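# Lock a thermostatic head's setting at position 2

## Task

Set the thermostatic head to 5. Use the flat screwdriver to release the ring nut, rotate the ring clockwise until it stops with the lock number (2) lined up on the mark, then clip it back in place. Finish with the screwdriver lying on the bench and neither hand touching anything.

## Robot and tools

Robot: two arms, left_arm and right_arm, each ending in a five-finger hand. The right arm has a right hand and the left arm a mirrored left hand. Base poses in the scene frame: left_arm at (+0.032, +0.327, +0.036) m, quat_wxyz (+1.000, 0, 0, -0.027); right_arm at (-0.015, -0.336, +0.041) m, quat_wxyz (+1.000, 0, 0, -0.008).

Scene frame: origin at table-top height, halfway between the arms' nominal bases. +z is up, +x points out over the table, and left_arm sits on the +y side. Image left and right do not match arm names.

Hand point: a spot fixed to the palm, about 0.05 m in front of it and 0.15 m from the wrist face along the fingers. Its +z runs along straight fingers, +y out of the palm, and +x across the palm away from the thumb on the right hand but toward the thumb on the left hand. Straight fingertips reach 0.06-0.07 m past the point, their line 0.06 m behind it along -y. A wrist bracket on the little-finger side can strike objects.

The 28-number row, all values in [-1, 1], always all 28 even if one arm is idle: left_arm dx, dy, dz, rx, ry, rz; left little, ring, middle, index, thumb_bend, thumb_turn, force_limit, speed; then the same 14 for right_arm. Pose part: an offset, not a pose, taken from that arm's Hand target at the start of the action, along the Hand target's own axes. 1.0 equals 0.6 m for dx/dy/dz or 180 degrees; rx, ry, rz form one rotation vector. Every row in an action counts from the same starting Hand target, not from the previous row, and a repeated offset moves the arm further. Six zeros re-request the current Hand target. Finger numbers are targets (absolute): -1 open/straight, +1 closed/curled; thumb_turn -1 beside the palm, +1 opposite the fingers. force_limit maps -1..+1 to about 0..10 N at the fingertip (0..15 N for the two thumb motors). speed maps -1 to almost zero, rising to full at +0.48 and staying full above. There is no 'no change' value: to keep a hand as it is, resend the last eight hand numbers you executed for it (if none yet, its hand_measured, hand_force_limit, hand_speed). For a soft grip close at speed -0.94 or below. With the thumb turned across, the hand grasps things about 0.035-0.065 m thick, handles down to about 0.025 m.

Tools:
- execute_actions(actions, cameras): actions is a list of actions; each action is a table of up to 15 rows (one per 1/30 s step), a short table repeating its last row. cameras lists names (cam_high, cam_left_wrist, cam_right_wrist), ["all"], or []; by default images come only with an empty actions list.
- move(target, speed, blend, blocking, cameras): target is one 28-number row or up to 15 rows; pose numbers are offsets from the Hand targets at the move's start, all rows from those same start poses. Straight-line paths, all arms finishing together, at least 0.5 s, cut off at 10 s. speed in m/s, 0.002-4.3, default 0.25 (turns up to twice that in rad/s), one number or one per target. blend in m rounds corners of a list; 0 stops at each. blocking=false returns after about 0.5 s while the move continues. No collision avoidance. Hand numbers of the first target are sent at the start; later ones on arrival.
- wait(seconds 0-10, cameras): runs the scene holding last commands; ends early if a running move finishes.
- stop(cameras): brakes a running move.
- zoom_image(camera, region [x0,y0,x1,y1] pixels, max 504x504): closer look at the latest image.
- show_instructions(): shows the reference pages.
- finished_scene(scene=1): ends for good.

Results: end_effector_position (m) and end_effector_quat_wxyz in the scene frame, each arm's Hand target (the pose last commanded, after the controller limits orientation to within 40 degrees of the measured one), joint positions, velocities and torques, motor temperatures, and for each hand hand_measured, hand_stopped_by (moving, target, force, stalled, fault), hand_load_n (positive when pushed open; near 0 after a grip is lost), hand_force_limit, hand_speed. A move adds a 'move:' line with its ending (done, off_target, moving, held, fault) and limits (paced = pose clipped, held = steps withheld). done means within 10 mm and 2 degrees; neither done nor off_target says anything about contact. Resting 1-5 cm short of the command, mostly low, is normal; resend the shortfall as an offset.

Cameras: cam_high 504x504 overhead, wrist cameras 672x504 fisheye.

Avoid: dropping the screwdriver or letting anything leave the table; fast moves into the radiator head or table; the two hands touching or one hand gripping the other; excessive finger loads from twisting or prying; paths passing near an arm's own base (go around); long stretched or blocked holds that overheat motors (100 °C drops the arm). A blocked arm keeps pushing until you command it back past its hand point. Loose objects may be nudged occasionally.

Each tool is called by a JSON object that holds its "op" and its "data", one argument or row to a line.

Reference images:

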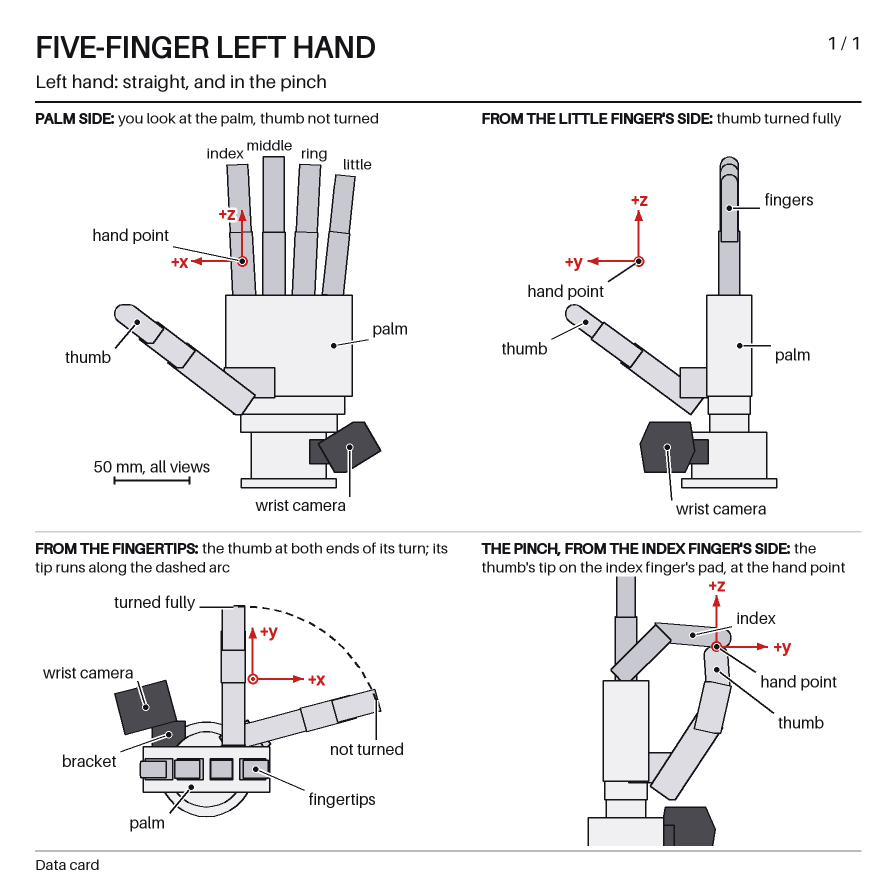

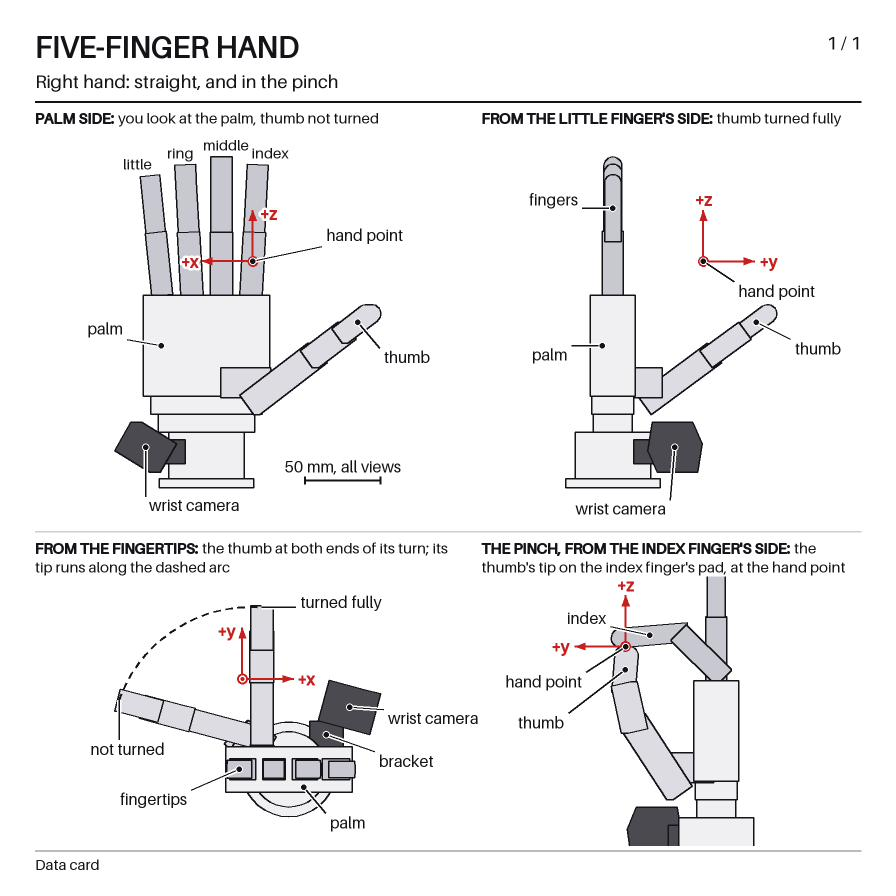

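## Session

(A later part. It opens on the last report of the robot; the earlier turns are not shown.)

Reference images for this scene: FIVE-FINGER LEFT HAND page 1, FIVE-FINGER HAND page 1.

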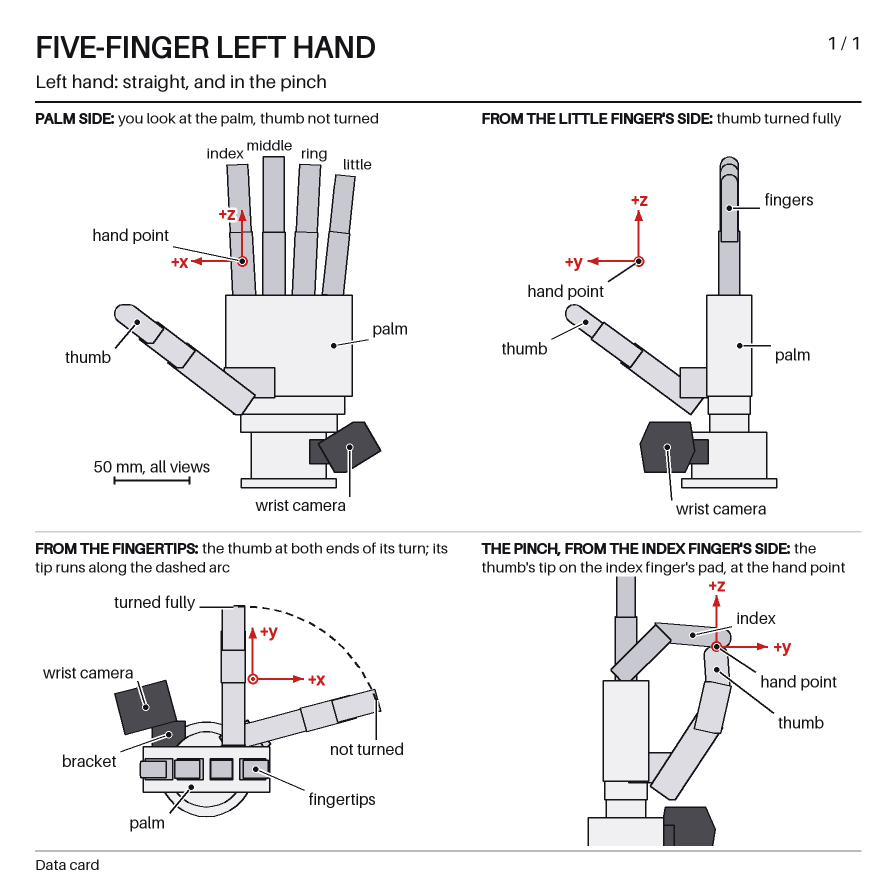

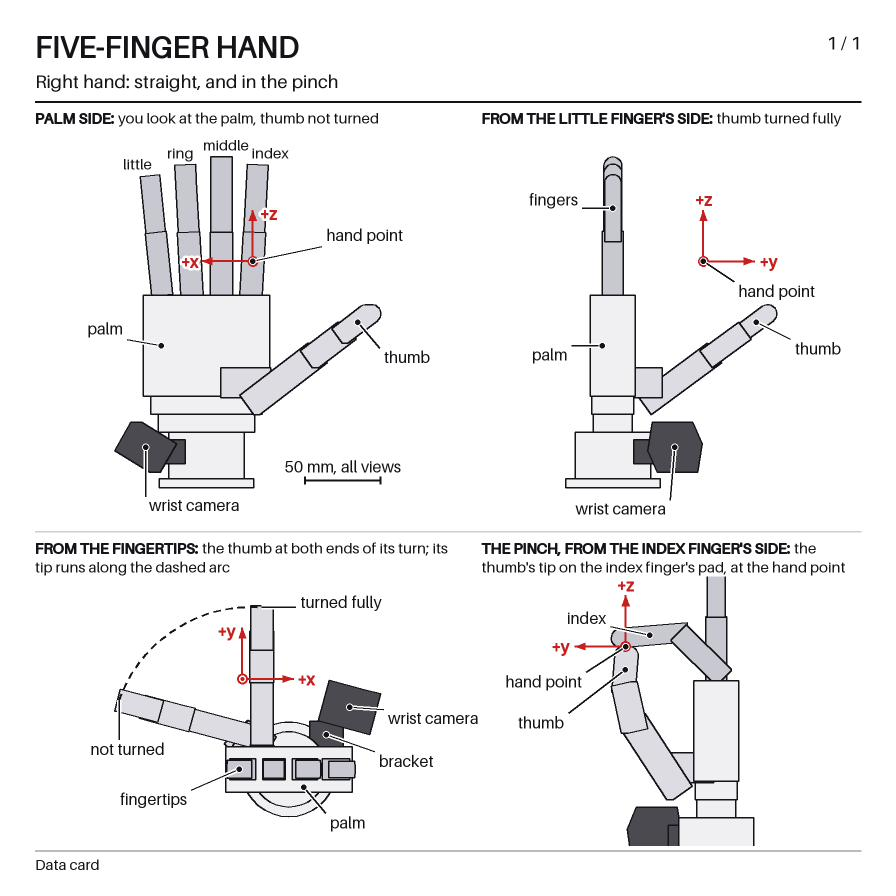

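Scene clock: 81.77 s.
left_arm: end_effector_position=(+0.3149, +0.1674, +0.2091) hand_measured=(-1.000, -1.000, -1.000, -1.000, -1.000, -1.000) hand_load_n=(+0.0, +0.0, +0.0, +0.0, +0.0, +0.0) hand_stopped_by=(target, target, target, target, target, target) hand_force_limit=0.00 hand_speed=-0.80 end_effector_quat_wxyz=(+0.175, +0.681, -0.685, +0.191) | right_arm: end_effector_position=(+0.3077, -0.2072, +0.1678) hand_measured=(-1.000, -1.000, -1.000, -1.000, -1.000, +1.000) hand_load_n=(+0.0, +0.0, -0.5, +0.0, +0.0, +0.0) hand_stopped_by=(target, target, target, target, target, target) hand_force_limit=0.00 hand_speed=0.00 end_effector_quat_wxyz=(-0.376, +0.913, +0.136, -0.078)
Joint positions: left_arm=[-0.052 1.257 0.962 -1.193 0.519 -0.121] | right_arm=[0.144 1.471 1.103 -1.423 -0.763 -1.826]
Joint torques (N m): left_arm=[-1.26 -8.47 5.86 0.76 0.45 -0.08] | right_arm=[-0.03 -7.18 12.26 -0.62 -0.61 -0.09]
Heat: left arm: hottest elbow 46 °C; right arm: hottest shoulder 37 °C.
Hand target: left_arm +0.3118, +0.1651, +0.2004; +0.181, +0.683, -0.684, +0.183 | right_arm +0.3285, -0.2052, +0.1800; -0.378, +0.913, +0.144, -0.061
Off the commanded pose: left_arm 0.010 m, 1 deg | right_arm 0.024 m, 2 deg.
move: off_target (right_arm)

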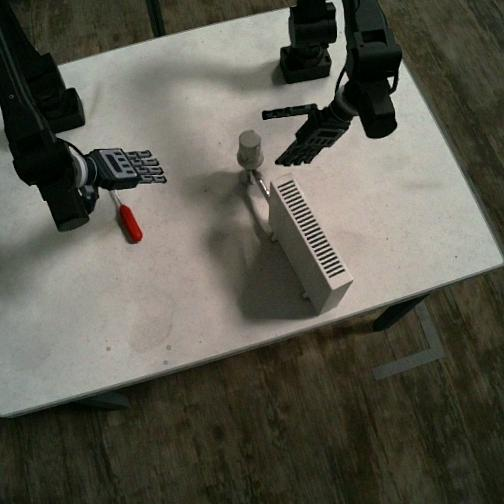

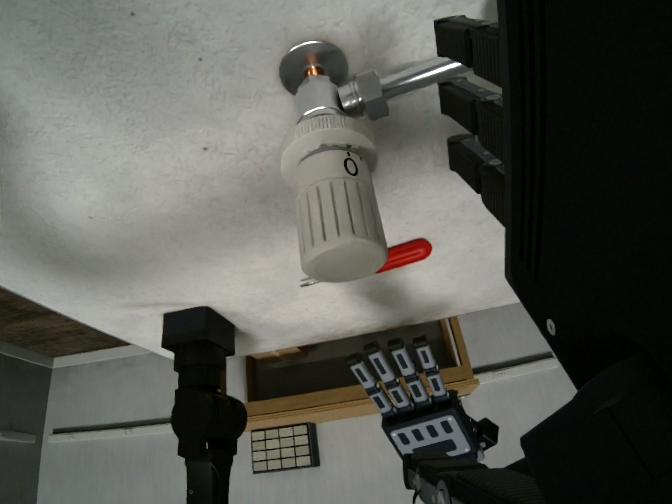

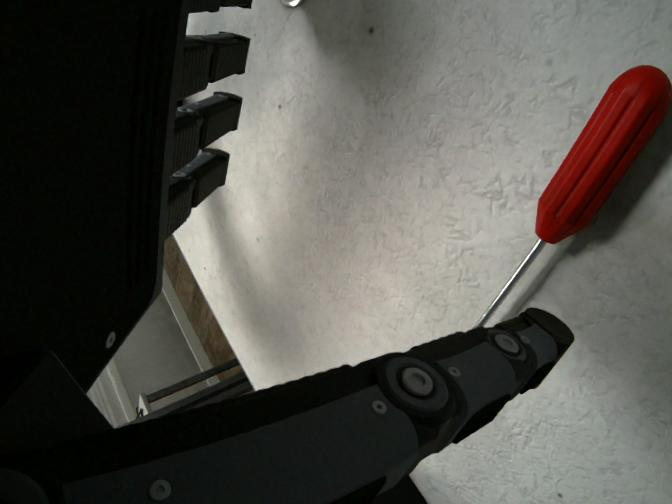

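{"op": "move", "data": {
  "target": [0,0,0,0,0,0,-1,-1,-1,-1,-1,-1,0,-0.8, 0.0275,0.128,0.061,0,0,0,-1,-1,-1,-1,-0.6,1,0,0],
  "cameras": ["cam_high","cam_right_wrist"],
  "speed": 0.25
}}

{"op": "zoom_image", "data": {
  "camera": "cam_high",
  "region": [70, 130, 190, 250]
}}

Scene clock: 83.57 s.
left_arm: end_effector_position=(+0.3149, +0.1674, +0.2091) hand_measured=(-1.000, -1.000, -1.000, -1.000, -1.000, -1.000) hand_load_n=(+0.0, +0.0, +0.0, +0.0, +0.0, +0.0) hand_stopped_by=(target, target, target, target, target, target) hand_force_limit=0.00 hand_speed=-0.80 end_effector_quat_wxyz=(+0.175, +0.681, -0.685, +0.191) | right_arm: end_effector_position=(+0.3472, -0.2257, +0.1017) hand_measured=(-1.000, -1.000, -1.000, -1.000, -0.600, +1.000) hand_load_n=(+0.0, +0.0, +0.0, +0.0, +0.0, +0.0) hand_stopped_by=(target, target, target, target, target, target) hand_force_limit=0.00 hand_speed=0.00 end_effector_quat_wxyz=(-0.379, +0.912, +0.141, -0.066)
Joint positions: left_arm=[-0.052 1.257 0.962 -1.193 0.519 -0.121] | right_arm=[0.086 1.633 1.103 -1.289 -0.757 -1.905]
Joint torques (N m): left_arm=[-1.26 -8.53 5.9 0.81 0.45 -0.08] | right_arm=[-0.38 -9.05 7.82 -0.02 -0.47 -0.19]
Heat: left arm: hottest elbow 46 °C; right arm: hottest shoulder 37 °C.
Hand target: left_arm +0.3118, +0.1651, +0.2004; +0.181, +0.683, -0.684, +0.183 | right_arm +0.3529, -0.2272, +0.0999; -0.378, +0.913, +0.144, -0.061
Off the commanded pose: left_arm 0.010 m, 1 deg | right_arm 0.006 m, 1 deg.
move: done
Images, in order (width x height): cam_high 504x504, cam_right_wrist 672x504.

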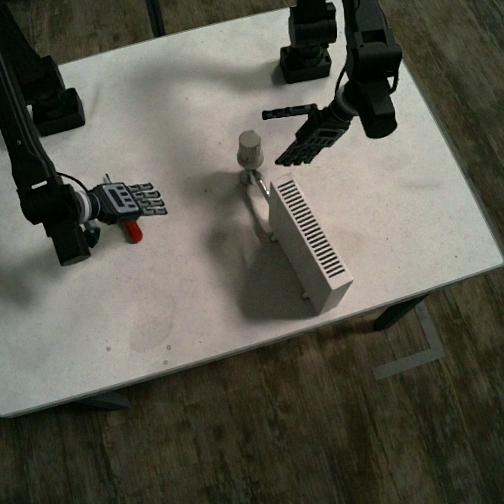

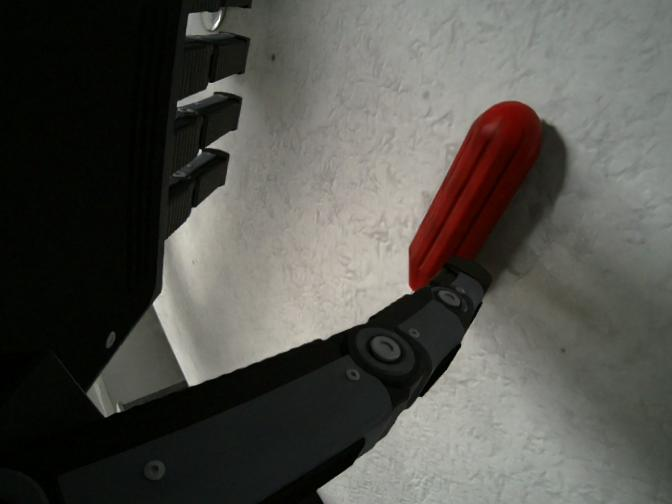

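Scaled by 4.200 from the camera's 504x504 image, which has a finer 720x720 frame.

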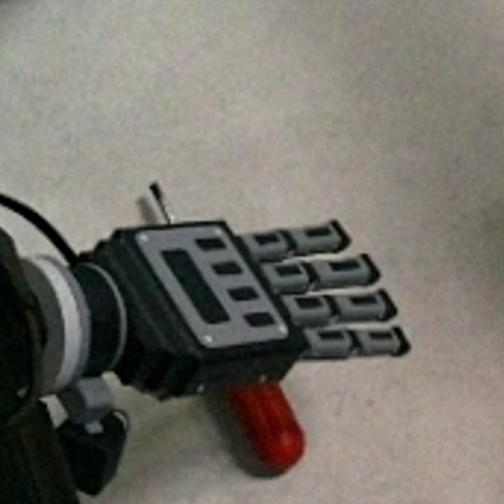

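{"op": "move", "data": {
  "target": [
    [0,0,0,0,0,0,-1,-1,-1,-1,-1,-1,0,-0.8, -0.026,-0.0155,0.0155,0,0.0196,0.0196,-1,-1,-1,-1,-1,1,0,0],
    [0,0,0,0,0,0,-1,-1,-1,-1,-1,-1,0,-0.8, -0.026,0.055,0.086,0,0.0196,0.0196,-1,-1,-1,-1,-1,1,0,0]
  ],
  "cameras": ["cam_right_wrist"],
  "speed": 0.15,
  "blend": [0.01,0]
}}

Scene clock: 85.70 s.
left_arm: end_effector_position=(+0.3149, +0.1674, +0.2091) hand_measured=(-1.000, -1.000, -1.000, -1.000, -1.000, -1.000) hand_load_n=(+0.0, +0.0, +0.0, +0.0, +0.0, +0.0) hand_stopped_by=(target, target, target, target, target, target) hand_force_limit=0.00 hand_speed=-0.80 end_effector_quat_wxyz=(+0.175, +0.681, -0.685, +0.191) | right_arm: end_effector_position=(+0.3372, -0.2224, +0.0447) hand_measured=(-1.000, -1.000, -1.000, -1.000, -1.000, +1.000) hand_load_n=(+0.0, +0.0, -0.5, +0.0, +0.0, +0.0) hand_stopped_by=(target, target, target, target, target, target) hand_force_limit=0.00 hand_speed=0.00 end_effector_quat_wxyz=(-0.379, +0.918, +0.107, -0.038)
Joint positions: left_arm=[-0.052 1.257 0.962 -1.193 0.519 -0.121] | right_arm=[0.086 1.652 0.955 -1.015 -0.772 -1.789]
Joint torques (N m): left_arm=[-1.32 -8.41 5.89 0.76 0.45 -0.07] | right_arm=[1.08 -8.7 6.27 -0.05 -0.57 0.09]
Heat: left arm: hottest elbow 46 °C; right arm: hottest shoulder 37 °C.
Hand target: left_arm +0.3118, +0.1651, +0.2004; +0.181, +0.683, -0.684, +0.183 | right_arm +0.3340, -0.2196, +0.0401; -0.380, +0.918, +0.105, -0.044
Off the commanded pose: left_arm 0.010 m, 1 deg | right_arm 0.006 m, 1 deg.
move: done
Images, in order (width x height): cam_right_wrist 672x504.

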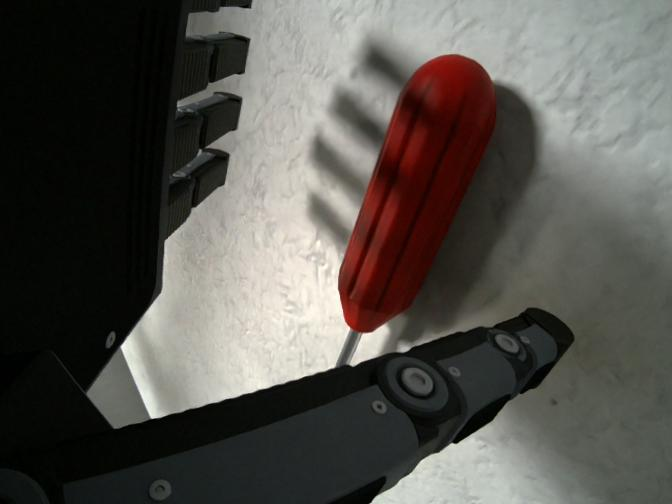

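{"op": "move", "data": {
  "target": [0,0,0,0,0,0,-1,-1,-1,-1,-1,-1,0,-0.8, -0.0217,0.015,0.0383,0,0,0,-1,-1,-1,-1,-1,1,0,0],
  "cameras": ["cam_right_wrist"],
  "speed": 0.08
}}

Scene clock: 87.17 s.
left_arm: end_effector_position=(+0.3149, +0.1674, +0.2091) hand_measured=(-1.000, -1.000, -1.000, -1.000, -1.000, -1.000) hand_load_n=(+0.0, +0.0, +0.0, +0.0, +0.0, +0.0) hand_stopped_by=(target, target, target, target, target, target) hand_force_limit=0.00 hand_speed=-0.80 end_effector_quat_wxyz=(+0.175, +0.681, -0.685, +0.191) | right_arm: end_effector_position=(+0.3244, -0.2158, +0.0236) hand_measured=(-1.000, -1.000, -1.000, -1.000, -1.000, +1.000) hand_load_n=(+0.0, +0.0, +0.0, +0.0, +0.0, +0.0) hand_stopped_by=(target, target, target, target, target, target) hand_force_limit=0.00 hand_speed=0.00 end_effector_quat_wxyz=(-0.378, +0.919, +0.108, -0.035)
Joint positions: left_arm=[-0.052 1.257 0.962 -1.193 0.519 -0.121] | right_arm=[0.106 1.66 0.893 -0.92 -0.773 -1.761]
Joint torques (N m): left_arm=[-1.32 -8.35 5.86 0.77 0.45 -0.08] | right_arm=[1.32 -8.47 5.45 -0.06 -0.67 0.01]
Heat: left arm: hottest elbow 46 °C; right arm: hottest shoulder 37 °C.
Hand target: left_arm +0.3118, +0.1651, +0.2004; +0.181, +0.683, -0.684, +0.183 | right_arm +0.3190, -0.2129, +0.0175; -0.380, +0.918, +0.104, -0.044
Off the commanded pose: left_arm 0.010 m, 1 deg | right_arm 0.009 m, 1 deg.
move: done
Images, in order (width x height): cam_right_wrist 672x504.

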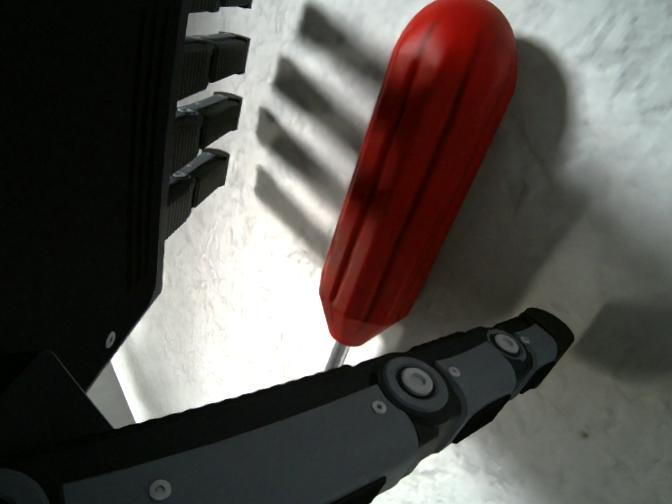

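{"op": "move", "data": {
  "target": [0,0,0,0,0,0,-1,-1,-1,-1,-1,-1,0,-0.8, 0,0,0,0,0,0,0.5,0.5,0.5,0.5,-0.3,1,-0.2,-0.5],
  "cameras": ["cam_right_wrist"],
  "speed": 0.08
}}

Scene clock: 88.67 s.
left_arm: end_effector_position=(+0.3149, +0.1674, +0.2091) hand_measured=(-1.000, -1.000, -1.000, -1.000, -1.000, -1.000) hand_load_n=(+0.0, +0.0, +0.0, +0.0, +0.0, +0.0) hand_stopped_by=(target, target, target, target, target, target) hand_force_limit=0.00 hand_speed=-0.80 end_effector_quat_wxyz=(+0.175, +0.681, -0.685, +0.191) | right_arm: end_effector_position=(+0.3229, -0.2088, +0.0262) hand_measured=(+0.500, -0.544, -0.730, -0.456, -0.300, +1.000) hand_load_n=(+0.0, +0.0, +0.0, +1.5, +0.0, +0.0) hand_stopped_by=(target, force, force, force, target, target) hand_force_limit=-0.20 hand_speed=-0.50 end_effector_quat_wxyz=(-0.390, +0.914, +0.105, -0.037)
Joint positions: left_arm=[-0.052 1.257 0.962 -1.193 0.519 -0.121] | right_arm=[0.113 1.66 0.893 -0.92 -0.799 -1.752]
Joint torques (N m): left_arm=[-1.2 -8.47 5.87 0.76 0.44 -0.08] | right_arm=[0.97 -8.06 5.79 -0.03 0.38 -0.02]
Heat: left arm: hottest elbow 45 °C; right arm: hottest shoulder 37 °C.
Hand target: left_arm +0.3118, +0.1651, +0.2004; +0.181, +0.683, -0.684, +0.183 | right_arm +0.3190, -0.2129, +0.0175; -0.380, +0.918, +0.104, -0.044
Off the commanded pose: left_arm 0.010 m, 1 deg | right_arm 0.010 m, 2 deg.
move: done
Images, in order (width x height): cam_right_wrist 672x504.

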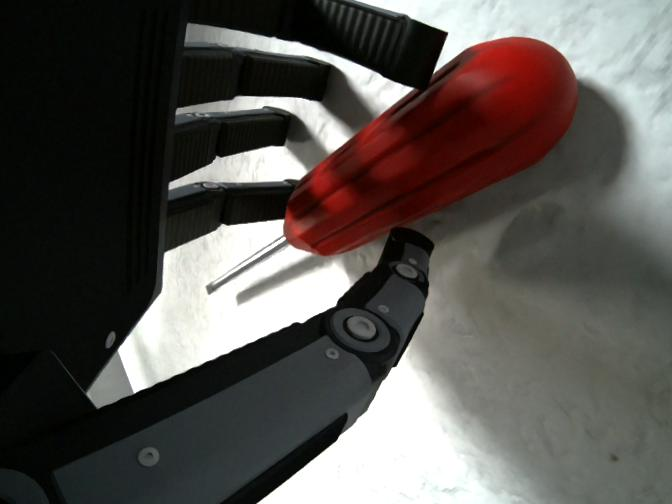

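{"op": "move", "data": {
  "target": [
    [0,0,0,0,0,0,-1,-1,-1,-1,-1,-1,0,-0.8, 0,0,0,0,0,0,-1,-1,-1,-1,-1,1,0,0],
    [0,0,0,0,0,0,-1,-1,-1,-1,-1,-1,0,-0.8, 0,-0.04,-0.04,0,0,0,-1,-1,-1,-1,-1,1,0,0]
  ],
  "cameras": ["cam_right_wrist"],
  "speed": 0.15
}}

Scene clock: 90.80 s.
left_arm: end_effector_position=(+0.3149, +0.1674, +0.2091) hand_measured=(-1.000, -1.000, -1.000, -1.000, -1.000, -1.000) hand_load_n=(+0.0, +0.0, +0.0, +0.0, +0.0, +0.0) hand_stopped_by=(target, target, target, target, target, target) hand_force_limit=0.00 hand_speed=-0.80 end_effector_quat_wxyz=(+0.175, +0.681, -0.685, +0.191) | right_arm: end_effector_position=(+0.3078, -0.2141, +0.0420) hand_measured=(-1.000, -1.000, -1.000, -1.000, -1.000, +1.000) hand_load_n=(+0.0, +0.0, +0.0, +0.0, +0.0, +0.0) hand_stopped_by=(target, target, target, target, target, target) hand_force_limit=0.00 hand_speed=0.00 end_effector_quat_wxyz=(-0.382, +0.917, +0.098, -0.056)
Joint positions: left_arm=[-0.052 1.257 0.962 -1.193 0.519 -0.121] | right_arm=[0.112 1.617 0.891 -1.001 -0.78 -1.752]
Joint torques (N m): left_arm=[-1.26 -8.35 5.87 0.75 0.44 -0.08] | right_arm=[0.44 -9.52 8.27 -0.91 -0.44 -0.04]
Heat: left arm: hottest elbow 45 °C; right arm: hottest shoulder 37 °C.
Hand target: left_arm +0.3118, +0.1651, +0.2004; +0.181, +0.683, -0.684, +0.183 | right_arm +0.3190, -0.2128, +0.0515; -0.380, +0.918, +0.104, -0.044
Off the commanded pose: left_arm 0.010 m, 1 deg | right_arm 0.015 m, 2 deg.
move: off_target (right_arm)
Images, in order (width x height): cam_right_wrist 672x504.

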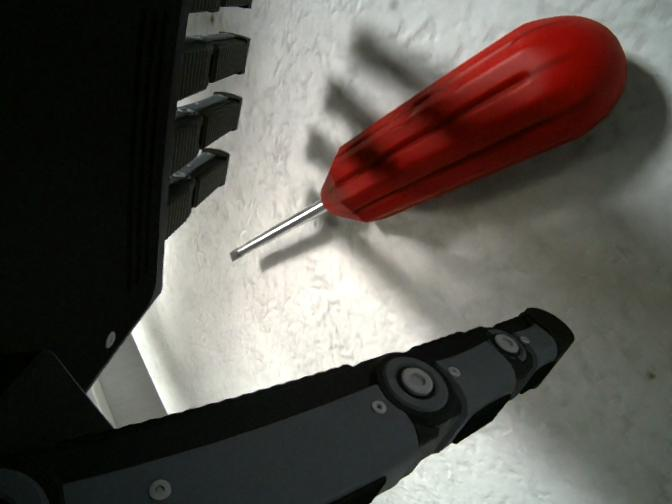

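{"op": "move", "data": {
  "target": [
    [0,0,0,0,0,0,-1,-1,-1,-1,-1,-1,0,-0.8, 0,-0.04,-0.04,0,0,0,-1,-1,-1,-1,-1,1,0,0],
    [0,0,0,0,0,0,-1,-1,-1,-1,-1,-1,0,-0.8, 0.075,-0.028,-0.007,0,0.1767,0.1768,-1,-1,-1,-1,-1,1,0,0]
  ],
  "cameras": ["cam_right_wrist"],
  "speed": 0.25,
  "blend": [0.015,0]
}}

Scene clock: 94.20 s.
left_arm: end_effector_position=(+0.3149, +0.1674, +0.2091) hand_measured=(-1.000, -1.000, -1.000, -1.000, -1.000, -1.000) hand_load_n=(+0.0, +0.0, +0.0, +0.0, +0.0, +0.0) hand_stopped_by=(target, target, target, target, target, target) hand_force_limit=0.00 hand_speed=-0.80 end_effector_quat_wxyz=(+0.175, +0.681, -0.685, +0.191) | right_arm: end_effector_position=(+0.3617, -0.1969, +0.0628) hand_measured=(-1.000, -1.000, -1.000, -1.000, -1.000, +1.000) hand_load_n=(+0.0, +0.0, +0.0, +0.0, +0.0, +0.0) hand_stopped_by=(target, target, target, target, target, target) hand_force_limit=0.00 hand_speed=0.00 end_effector_quat_wxyz=(-0.364, +0.890, -0.257, +0.098)
Joint positions: left_arm=[-0.052 1.257 0.962 -1.193 0.519 -0.121] | right_arm=[0.136 1.418 0.705 -0.315 -0.582 -0.721]
Joint torques (N m): left_arm=[-1.26 -8.41 5.89 0.79 0.45 -0.09] | right_arm=[1.2 -7.71 6.99 0.99 -0.2 0.02]
Heat: left arm: hottest elbow 45 °C; right arm: hottest shoulder 38 °C.
Hand target: left_arm +0.3118, +0.1651, +0.2004; +0.181, +0.683, -0.684, +0.183 | right_arm +0.3610, -0.1940, +0.0664; -0.367, +0.888, -0.255, +0.105
Off the commanded pose: left_arm 0.010 m, 1 deg | right_arm 0.005 m, 1 deg.
move: done
Images, in order (width x height): cam_right_wrist 672x504.

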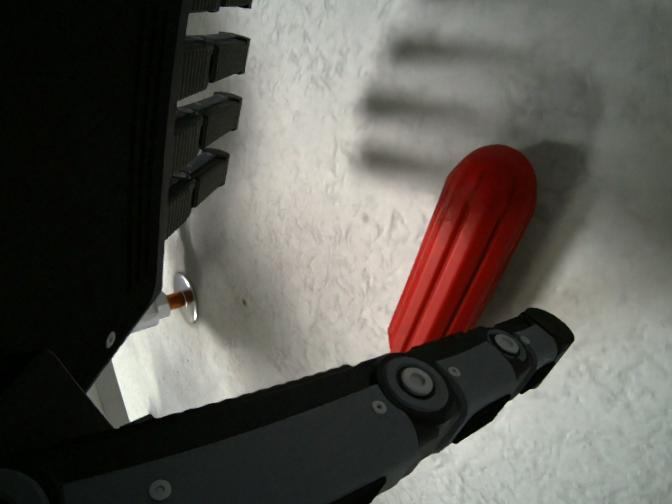

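{"op": "move", "data": {
  "target": [0,0,0,0,0,0,-1,-1,-1,-1,-1,-1,0,-0.8, -0.0075,0.0533,0.0425,0,0.007,0.007,-1,-1,-1,-1,-1,1,0,0],
  "cameras": ["cam_right_wrist"],
  "speed": 0.1
}}

Scene clock: 96.83 s.
left_arm: end_effector_position=(+0.3149, +0.1674, +0.2091) hand_measured=(-1.000, -1.000, -1.000, -1.000, -1.000, -1.000) hand_load_n=(+0.0, +0.0, +0.0, +0.0, +0.0, +0.0) hand_stopped_by=(target, target, target, target, target, target) hand_force_limit=0.00 hand_speed=-0.80 end_effector_quat_wxyz=(+0.175, +0.681, -0.685, +0.191) | right_arm: end_effector_position=(+0.3571, -0.1983, +0.0308) hand_measured=(-1.000, -1.000, -1.000, -1.000, -1.000, +1.000) hand_load_n=(+0.0, +0.0, +0.0, +0.0, +0.0, +0.0) hand_stopped_by=(target, target, target, target, target, target) hand_force_limit=0.00 hand_speed=0.00 end_effector_quat_wxyz=(-0.367, +0.884, -0.267, +0.114)
Joint positions: left_arm=[-0.052 1.257 0.962 -1.193 0.519 -0.121] | right_arm=[0.137 1.466 0.631 -0.151 -0.564 -0.689]
Joint torques (N m): left_arm=[-1.32 -8.41 5.86 0.73 0.45 -0.08] | right_arm=[0.85 -5.42 6.48 1.21 -0.18 0.1]
Heat: left arm: hottest elbow 45 °C; right arm: hottest shoulder 38 °C.
Hand target: left_arm +0.3118, +0.1651, +0.2004; +0.181, +0.683, -0.684, +0.183 | right_arm +0.3545, -0.1956, +0.0255; -0.366, +0.884, -0.269, +0.110
Off the commanded pose: left_arm 0.010 m, 1 deg | right_arm 0.006 m, 0 deg.
move: done
Images, in order (width x height): cam_right_wrist 672x504.

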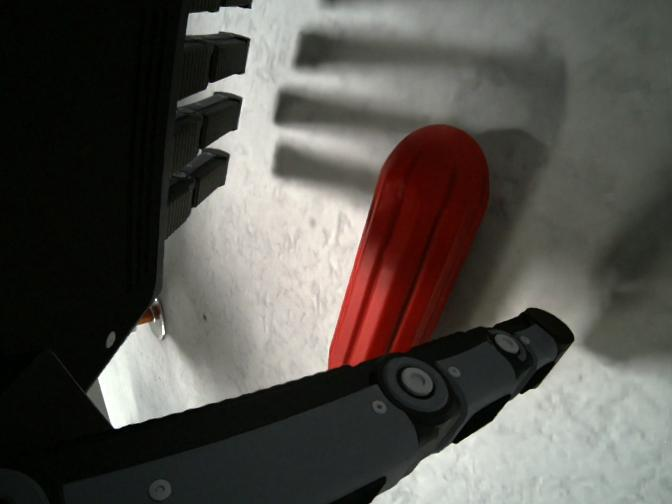

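{"op": "move", "data": {
  "target": [
    [0,0,0,0,0,0,-1,-1,-1,-1,-1,-1,0,-0.8, -0.01,0.006,0.0115,0,0,0,-1,-1,-1,-1,-1,1,0,0],
    [0,0,0,0,0,0,-1,-1,-1,-1,-1,-1,0,-0.8, -0.01,0.006,0.0115,0,0,0,-1,-1,-1,-1,0.2,1,-0.5,-0.5]
  ],
  "cameras": ["cam_right_wrist"],
  "speed": 0.1
}}

Scene clock: 100.03 s.
left_arm: end_effector_position=(+0.3149, +0.1674, +0.2091) hand_measured=(-1.000, -1.000, -1.000, -1.000, -1.000, -1.000) hand_load_n=(+0.0, +0.0, +0.0, +0.0, +0.0, +0.0) hand_stopped_by=(target, target, target, target, target, target) hand_force_limit=0.00 hand_speed=-0.80 end_effector_quat_wxyz=(+0.175, +0.681, -0.685, +0.191) | right_arm: end_effector_position=(+0.3548, -0.1927, +0.0245) hand_measured=(-1.000, -1.000, -1.000, -1.000, +0.200, +1.000) hand_load_n=(+0.0, +0.0, +0.0, +0.0, +0.0, +0.0) hand_stopped_by=(target, target, target, target, target, target) hand_force_limit=-0.50 hand_speed=-0.50 end_effector_quat_wxyz=(-0.367, +0.884, -0.266, +0.116)
Joint positions: left_arm=[-0.052 1.257 0.962 -1.193 0.519 -0.121] | right_arm=[0.155 1.478 0.616 -0.112 -0.554 -0.672]
Joint torques (N m): left_arm=[-1.2 -8.41 5.89 0.76 0.45 -0.09] | right_arm=[0.91 -6.07 6.19 1.17 -0.16 0.06]
Heat: left arm: hottest elbow 45 °C; right arm: hottest shoulder 38 °C.
Hand target: left_arm +0.3118, +0.1651, +0.2004; +0.181, +0.683, -0.684, +0.183 | right_arm +0.3509, -0.1902, +0.0182; -0.366, +0.884, -0.268, +0.111
Off the commanded pose: left_arm 0.010 m, 1 deg | right_arm 0.008 m, 1 deg.
move: done
Images, in order (width x height): cam_right_wrist 672x504.

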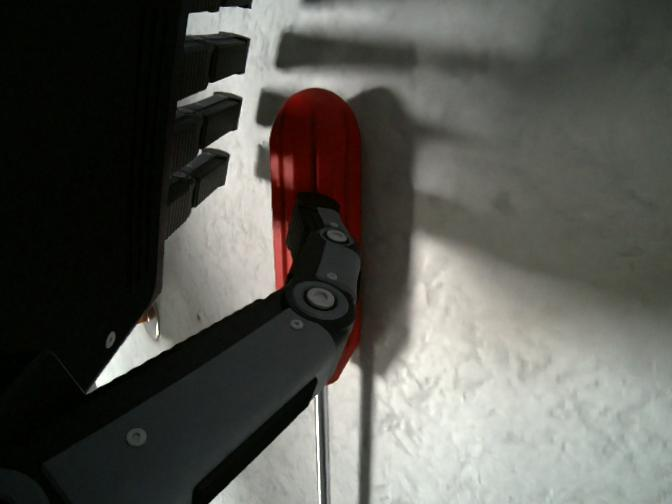

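{"op": "move", "data": {
  "target": [
    [0,0,0,0,0,0,-1,-1,-1,-1,-1,-1,0,-0.8, 0,0,0,0,0,0,-1,-1,-1,-1,-1,1,0,0],
    [0,0,0,0,0,0,-1,-1,-1,-1,-1,-1,0,-0.8, 0,-0.024,-0.0253,0,0,0,-1,-1,-1,-1,-1,1,0,0],
    [0,0,0,0,0,0,-1,-1,-1,-1,-1,-1,0,-0.8, -0.008,-0.024,-0.0253,0,-0.102,-0.102,-1,-1,-1,-1,-1,1,0,0]
  ],
  "cameras": ["cam_right_wrist"],
  "speed": 0.2
}}

Scene clock: 105.03 s.
left_arm: end_effector_position=(+0.3149, +0.1674, +0.2091) hand_measured=(-1.000, -1.000, -1.000, -1.000, -1.000, -1.000) hand_load_n=(+0.0, +0.0, +0.0, +0.0, +0.0, +0.0) hand_stopped_by=(target, target, target, target, target, target) hand_force_limit=0.00 hand_speed=-0.80 end_effector_quat_wxyz=(+0.175, +0.681, -0.685, +0.191) | right_arm: end_effector_position=(+0.3238, -0.1896, +0.0307) hand_measured=(-1.000, -1.000, -1.000, -1.000, -1.000, +1.000) hand_load_n=(+0.0, +0.0, +0.0, +0.0, +0.0, +0.0) hand_stopped_by=(target, target, target, target, target, target) hand_force_limit=0.00 hand_speed=0.00 end_effector_quat_wxyz=(-0.377, +0.923, -0.070, +0.011)
Joint positions: left_arm=[-0.052 1.257 0.962 -1.193 0.519 -0.121] | right_arm=[0.152 1.542 0.758 -0.556 -0.746 -1.192]
Joint torques (N m): left_arm=[-1.2 -8.41 5.87 0.75 0.44 -0.08] | right_arm=[0.03 -6.89 10.67 0.09 -0.68 -0.14]
Heat: left arm: hottest elbow 45 °C; right arm: hottest shoulder 38 °C.
Hand target: left_arm +0.3118, +0.1651, +0.2004; +0.181, +0.683, -0.684, +0.183 | right_arm +0.3466, -0.1881, +0.0391; -0.381, +0.922, -0.063, +0.025
Off the commanded pose: left_arm 0.010 m, 1 deg | right_arm 0.024 m, 2 deg.
move: off_target (right_arm)
Images, in order (width x height): cam_right_wrist 672x504.

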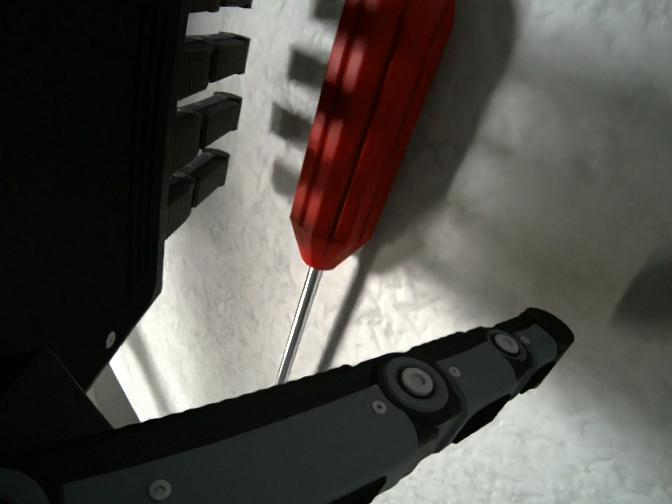

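{"op": "move", "data": {
  "target": [0,0,0,0,0,0,-1,-1,-1,-1,-1,-1,0,-0.8, 0.039,-0.0097,-0.0045,0,0,0,-1,-1,-1,-1,-1,1,0,0],
  "cameras": ["cam_right_wrist"],
  "speed": 0.2
}}

Scene clock: 106.43 s.
left_arm: end_effector_position=(+0.3149, +0.1674, +0.2091) hand_measured=(-1.000, -1.000, -1.000, -1.000, -1.000, -1.000) hand_load_n=(+0.0, +0.0, +0.0, +0.0, +0.0, +0.0) hand_stopped_by=(target, target, target, target, target, target) hand_force_limit=0.00 hand_speed=-0.80 end_effector_quat_wxyz=(+0.175, +0.681, -0.685, +0.191) | right_arm: end_effector_position=(+0.3477, -0.1897, +0.0367) hand_measured=(-1.000, -1.000, -1.000, -1.000, -1.000, +1.000) hand_load_n=(+0.0, +0.0, +0.0, +0.0, +0.0, +0.0) hand_stopped_by=(target, target, target, target, target, target) hand_force_limit=0.00 hand_speed=0.00 end_effector_quat_wxyz=(-0.377, +0.923, -0.069, +0.011)
Joint positions: left_arm=[-0.052 1.257 0.962 -1.193 0.519 -0.121] | right_arm=[0.143 1.583 0.831 -0.597 -0.748 -1.206]
Joint torques (N m): left_arm=[-1.2 -8.41 5.89 0.77 0.45 -0.09] | right_arm=[0.09 -7.3 11 0.14 -0.72 -0.19]
Heat: left arm: hottest elbow 45 °C; right arm: hottest shoulder 38 °C.
Hand target: left_arm +0.3118, +0.1651, +0.2004; +0.181, +0.683, -0.684, +0.183 | right_arm +0.3700, -0.1890, +0.0451; -0.381, +0.922, -0.063, +0.025
Off the commanded pose: left_arm 0.010 m, 1 deg | right_arm 0.024 m, 2 deg.
move: off_target (right_arm)
Images, in order (width x height): cam_right_wrist 672x504.

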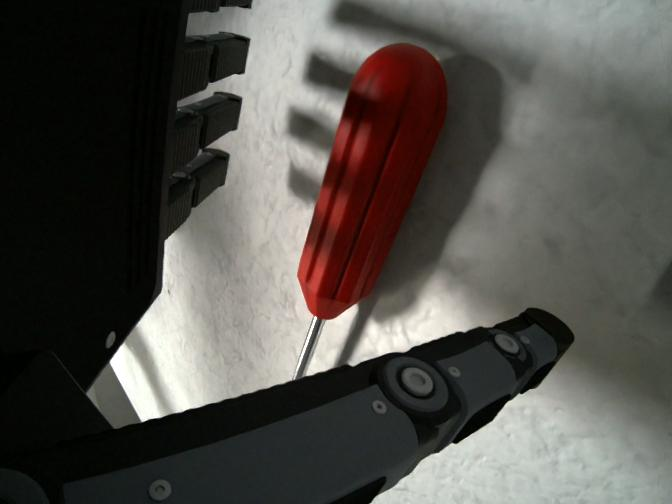

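{"op": "move", "data": {
  "target": [0,0,0,0,0,0,-1,-1,-1,-1,-1,-1,0,-0.8, 0.0253,0.0175,0.0193,0,0,0,-1,-1,-1,-1,-1,1,0,0],
  "cameras": ["cam_right_wrist"],
  "speed": 0.1
}}

Scene clock: 107.50 s.
left_arm: end_effector_position=(+0.3149, +0.1674, +0.2091) hand_measured=(-1.000, -1.000, -1.000, -1.000, -1.000, -1.000) hand_load_n=(+0.0, +0.0, +0.0, +0.0, +0.0, +0.0) hand_stopped_by=(target, target, target, target, target, target) hand_force_limit=0.00 hand_speed=-0.80 end_effector_quat_wxyz=(+0.175, +0.681, -0.685, +0.191) | right_arm: end_effector_position=(+0.3582, -0.1914, +0.0221) hand_measured=(-1.000, -1.000, -1.000, -1.000, -1.000, +1.000) hand_load_n=(+0.0, +0.0, +0.0, +0.0, -0.5, +0.0) hand_stopped_by=(target, target, target, target, target, target) hand_force_limit=0.00 hand_speed=0.00 end_effector_quat_wxyz=(-0.376, +0.924, -0.072, +0.003)
Joint positions: left_arm=[-0.052 1.257 0.962 -1.193 0.519 -0.121] | right_arm=[0.136 1.647 0.862 -0.589 -0.75 -1.217]
Joint torques (N m): left_arm=[-1.2 -8.35 5.87 0.79 0.45 -0.08] | right_arm=[-0.21 -7.88 10.65 0.73 -0.68 -0.11]
Heat: left arm: hottest elbow 45 °C; right arm: hottest shoulder 38 °C.
Hand target: left_arm +0.3118, +0.1651, +0.2004; +0.181, +0.683, -0.684, +0.183 | right_arm +0.3854, -0.1904, +0.0295; -0.381, +0.922, -0.063, +0.025
Off the commanded pose: left_arm 0.010 m, 1 deg | right_arm 0.028 m, 3 deg.
move: off_target (right_arm)
Images, in order (width x height): cam_right_wrist 672x504.

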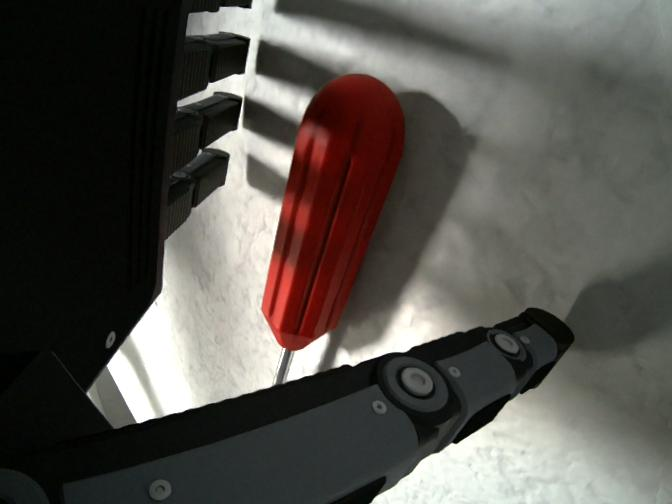

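{"op": "move", "data": {
  "target": [
    [0,0,0,0,0,0,-1,-1,-1,-1,-1,-1,0,-0.8, 0,0,0,0,0,0,-1,-1,-1,-1,0.0,1,-0.3,-0.5],
    [0,0,0,0,0,0,-1,-1,-1,-1,-1,-1,0,-0.8, 0,0,0,0,0,0,-1,-1,0.4,0.4,0.0,1,-0.3,-0.6]
  ],
  "cameras": ["cam_right_wrist"],
  "speed": 0.1
}}

Scene clock: 110.23 s.
left_arm: end_effector_position=(+0.3149, +0.1674, +0.2091) hand_measured=(-1.000, -1.000, -1.000, -1.000, -1.000, -1.000) hand_load_n=(+0.0, +0.0, +0.0, +0.0, +0.0, +0.0) hand_stopped_by=(target, target, target, target, target, target) hand_force_limit=0.00 hand_speed=-0.80 end_effector_quat_wxyz=(+0.175, +0.681, -0.685, +0.191) | right_arm: end_effector_position=(+0.3649, -0.1870, +0.0279) hand_measured=(-1.000, -1.000, -0.932, -0.526, +0.000, +1.000) hand_load_n=(+0.0, +0.0, +0.0, +0.5, +0.0, +0.0) hand_stopped_by=(target, target, force, force, target, target) hand_force_limit=-0.30 hand_speed=-0.60 end_effector_quat_wxyz=(-0.386, +0.920, -0.068, +0.008)
Joint positions: left_arm=[-0.052 1.257 0.962 -1.193 0.519 -0.121] | right_arm=[0.136 1.648 0.876 -0.587 -0.771 -1.217]
Joint torques (N m): left_arm=[-1.32 -8.47 5.91 0.76 0.45 -0.08] | right_arm=[-0.09 -7.65 9.61 0.88 0.2 -0.11]
Heat: left arm: hottest elbow 44 °C; right arm: hottest shoulder 38 °C.
Hand target: left_arm +0.3118, +0.1651, +0.2004; +0.181, +0.683, -0.684, +0.183 | right_arm +0.3852, -0.1904, +0.0294; -0.381, +0.922, -0.063, +0.025
Off the commanded pose: left_arm 0.010 m, 1 deg | right_arm 0.021 m, 2 deg.
move: off_target (right_arm); target 2's new numbers were sent with right_arm's hand 0.028 m and 3 deg from that target
Images, in order (width x height): cam_right_wrist 672x504.

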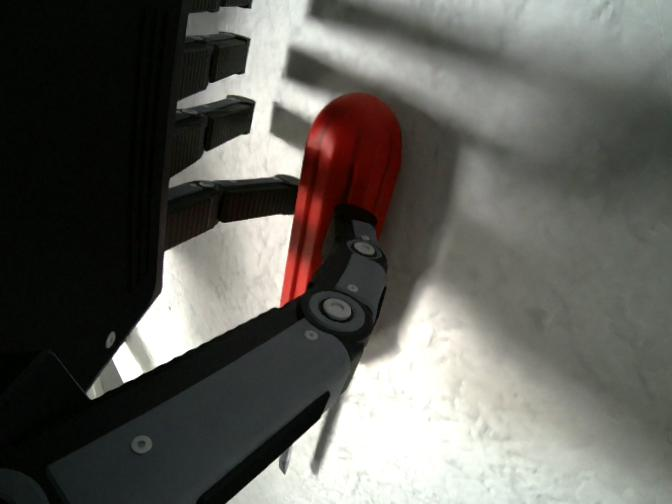

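{"op": "move", "data": {
  "target": [0,0,0,0,0,0,-1,-1,-1,-1,-1,-1,0,-0.8, 0,0,0,0,0,0,-1,-1,0.42,0.42,0.0,1,0.1,-0.7],
  "cameras": ["cam_right_wrist"],
  "speed": 0.1
}}

Scene clock: 111.17 s.
left_arm: end_effector_position=(+0.3149, +0.1674, +0.2091) hand_measured=(-1.000, -1.000, -1.000, -1.000, -1.000, -1.000) hand_load_n=(+0.0, +0.0, +0.5, -0.5, +0.0, +0.0) hand_stopped_by=(target, target, target, target, target, target) hand_force_limit=0.00 hand_speed=-0.80 end_effector_quat_wxyz=(+0.175, +0.681, -0.685, +0.191) | right_arm: end_effector_position=(+0.3686, -0.1854, +0.0303) hand_measured=(-1.000, -1.000, -0.660, -0.174, -0.002, +1.000) hand_load_n=(+0.0, +0.0, +1.5, +11.5, +4.0, -2.5) hand_stopped_by=(target, target, force, force, target, target) hand_force_limit=0.10 hand_speed=-0.70 end_effector_quat_wxyz=(-0.390, +0.918, -0.065, +0.011)
Joint positions: left_arm=[-0.052 1.257 0.962 -1.193 0.519 -0.121] | right_arm=[0.136 1.648 0.882 -0.584 -0.778 -1.217]
Joint torques (N m): left_arm=[-1.26 -8.35 5.89 0.76 0.44 -0.09] | right_arm=[0.73 -7.65 9.13 0.66 0.46 -0.09]
Heat: left arm: hottest elbow 44 °C; right arm: hottest shoulder 38 °C.
Hand target: left_arm +0.3118, +0.1651, +0.2004; +0.181, +0.683, -0.684, +0.183 | right_arm +0.3853, -0.1904, +0.0295; -0.381, +0.922, -0.063, +0.025
Off the commanded pose: left_arm 0.010 m, 1 deg | right_arm 0.017 m, 2 deg.
move: off_target (right_arm)
Images, in order (width x height): cam_right_wrist 672x504.

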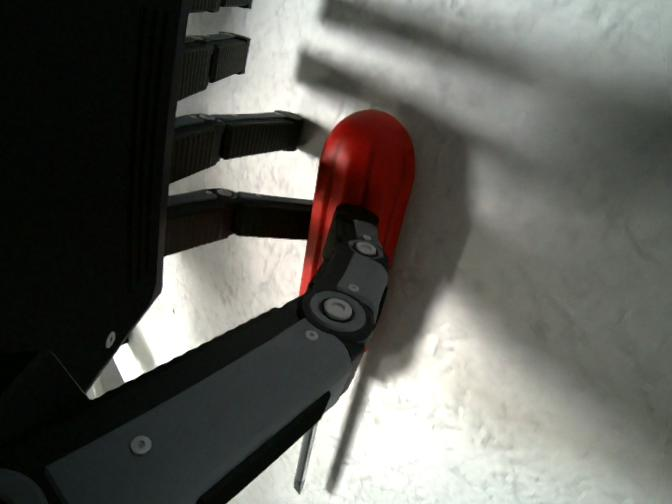

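{"op": "move", "data": {
  "target": [0,0,0,0,0,0,-1,-1,-1,-1,-1,-1,0,-0.8, 0,0,0,0,0,0,-1,0.3,0.44,0.42,0.0,1,0.2,-0.8],
  "cameras": ["cam_right_wrist"],
  "speed": 0.1
}}

Scene clock: 113.13 s.
left_arm: end_effector_position=(+0.3149, +0.1674, +0.2091) hand_measured=(-1.000, -1.000, -1.000, -1.000, -1.000, -1.000) hand_load_n=(+0.0, +0.0, +0.0, +0.0, +0.0, +0.0) hand_stopped_by=(target, target, target, target, target, target) hand_force_limit=0.00 hand_speed=-0.80 end_effector_quat_wxyz=(+0.175, +0.681, -0.685, +0.191) | right_arm: end_effector_position=(+0.3699, -0.1845, +0.0316) hand_measured=(-1.000, -0.134, -0.590, -0.172, +0.000, +1.000) hand_load_n=(+0.0, +7.0, +4.0, +1.5, +3.5, +3.5) hand_stopped_by=(target, force, force, force, target, target) hand_force_limit=0.20 hand_speed=-0.80 end_effector_quat_wxyz=(-0.393, +0.917, -0.065, +0.012)
Joint positions: left_arm=[-0.052 1.257 0.962 -1.193 0.519 -0.121] | right_arm=[0.136 1.648 0.885 -0.584 -0.782 -1.217]
Joint torques (N m): left_arm=[-1.38 -8.47 5.87 0.76 0.45 -0.09] | right_arm=[0.38 -8.35 8.76 0.51 0.69 -0.13]
Heat: left arm: hottest elbow 44 °C; right arm: hottest shoulder 38 °C.
Hand target: left_arm +0.3118, +0.1651, +0.2004; +0.181, +0.683, -0.684, +0.183 | right_arm +0.3852, -0.1904, +0.0294; -0.381, +0.922, -0.063, +0.025
Off the commanded pose: left_arm 0.010 m, 1 deg | right_arm 0.017 m, 2 deg.
move: off_target (right_arm)
Images, in order (width x height): cam_right_wrist 672x504.

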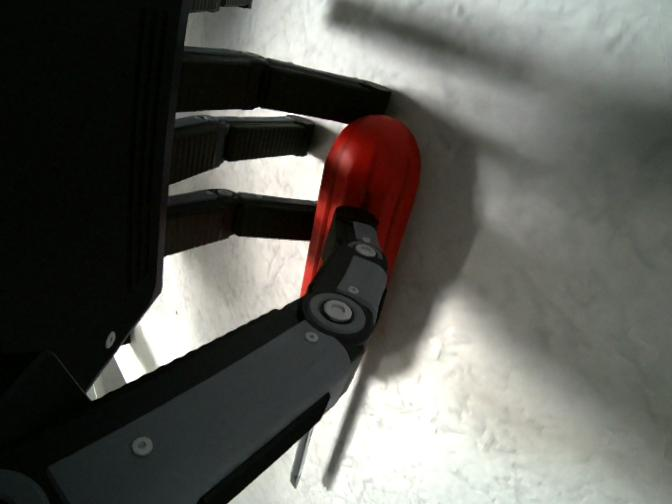

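{"op": "move", "data": {
  "target": [0,0,0,0,0,0,-1,-1,-1,-1,-1,-1,0,-0.8, 0,0,0,0,0,0,-1,-0.6,0.46,0.43,0.0,1,0.2,-0.7],
  "cameras": ["cam_right_wrist"],
  "speed": 0.1
}}

Scene clock: 114.27 s.
left_arm: end_effector_position=(+0.3149, +0.1674, +0.2091) hand_measured=(-1.000, -1.000, -1.000, -1.000, -1.000, -1.000) hand_load_n=(+0.0, +0.0, +0.0, +0.0, -0.5, +0.0) hand_stopped_by=(target, target, target, target, target, target) hand_force_limit=0.00 hand_speed=-0.80 end_effector_quat_wxyz=(+0.175, +0.681, -0.685, +0.191) | right_arm: end_effector_position=(+0.3710, -0.1835, +0.0326) hand_measured=(-1.000, -0.600, -0.538, -0.150, +0.000, +1.000) hand_load_n=(+0.0, +0.0, +3.0, +3.0, +1.5, +0.0) hand_stopped_by=(target, target, force, force, target, target) hand_force_limit=0.20 hand_speed=-0.70 end_effector_quat_wxyz=(-0.394, +0.917, -0.063, +0.013)
Joint positions: left_arm=[-0.052 1.257 0.962 -1.193 0.519 -0.121] | right_arm=[0.137 1.648 0.888 -0.583 -0.785 -1.217]
Joint torques (N m): left_arm=[-1.26 -8.47 5.87 0.76 0.45 -0.08] | right_arm=[0.15 -9.52 8.66 0.61 0.79 -0.09]
Heat: left arm: hottest elbow 44 °C; right arm: hottest shoulder 38 °C.
Hand target: left_arm +0.3118, +0.1651, +0.2004; +0.181, +0.683, -0.684, +0.183 | right_arm +0.3853, -0.1904, +0.0294; -0.381, +0.922, -0.063, +0.025
Off the commanded pose: left_arm 0.010 m, 1 deg | right_arm 0.016 m, 2 deg.
move: off_target (right_arm)
Images, in order (width x height): cam_right_wrist 672x504.

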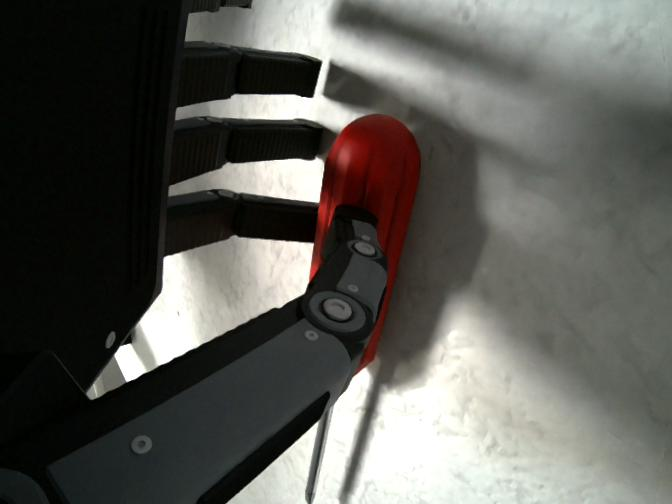

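{"op": "move", "data": {
  "target": [
    [0,0,0,0,0,0,-1,-1,-1,-1,-1,-1,0,-0.8, 0,0,0,0,0,0,-1,-1,-1,-1,-1,1,0,0],
    [0,0,0,0,0,0,-1,-1,-1,-1,-1,-1,0,-0.8, 0,-0.015,-0.015,0,0,0,-1,-1,-1,-1,-1,1,0,0]
  ],
  "cameras": ["cam_right_wrist"],
  "speed": 0.15
}}

Scene clock: 116.40 s.
left_arm: end_effector_position=(+0.3149, +0.1674, +0.2091) hand_measured=(-1.000, -1.000, -1.000, -1.000, -1.000, -1.000) hand_load_n=(+0.0, +0.0, +0.0, +0.0, +0.0, +0.0) hand_stopped_by=(target, target, target, target, target, target) hand_force_limit=0.00 hand_speed=-0.80 end_effector_quat_wxyz=(+0.175, +0.681, -0.685, +0.191) | right_arm: end_effector_position=(+0.3672, -0.1913, +0.0288) hand_measured=(-1.000, -1.000, -1.000, -1.000, -1.000, +1.000) hand_load_n=(+0.0, +0.0, +0.0, +0.0, +0.0, +0.0) hand_stopped_by=(target, target, target, target, target, target) hand_force_limit=0.00 hand_speed=0.00 end_effector_quat_wxyz=(-0.380, +0.922, -0.073, +0.006)
Joint positions: left_arm=[-0.052 1.257 0.962 -1.193 0.519 -0.121] | right_arm=[0.131 1.65 0.888 -0.606 -0.757 -1.217]
Joint torques (N m): left_arm=[-1.38 -8.47 5.9 0.73 0.44 -0.09] | right_arm=[1.03 -10.64 9.59 -0.03 -0.36 -0.13]
Heat: left arm: hottest elbow 44 °C; right arm: hottest shoulder 38 °C.
Hand target: left_arm +0.3118, +0.1651, +0.2004; +0.181, +0.683, -0.684, +0.183 | right_arm +0.3853, -0.1903, +0.0423; -0.381, +0.922, -0.063, +0.025
Off the commanded pose: left_arm 0.010 m, 1 deg | right_arm 0.022 m, 2 deg.
move: off_target (right_arm)
Images, in order (width x height): cam_right_wrist 672x504.

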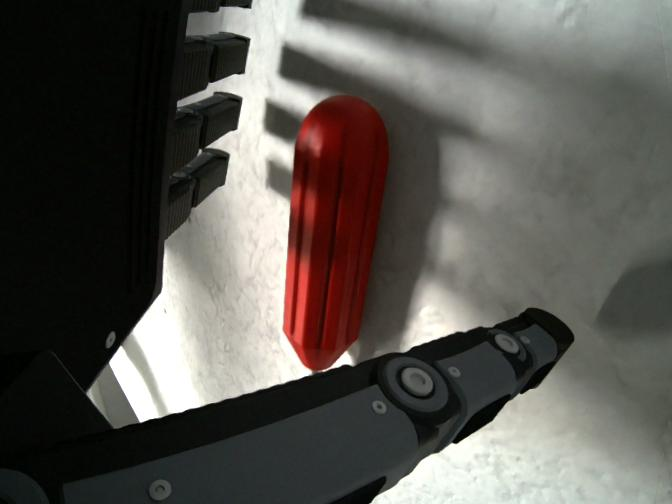

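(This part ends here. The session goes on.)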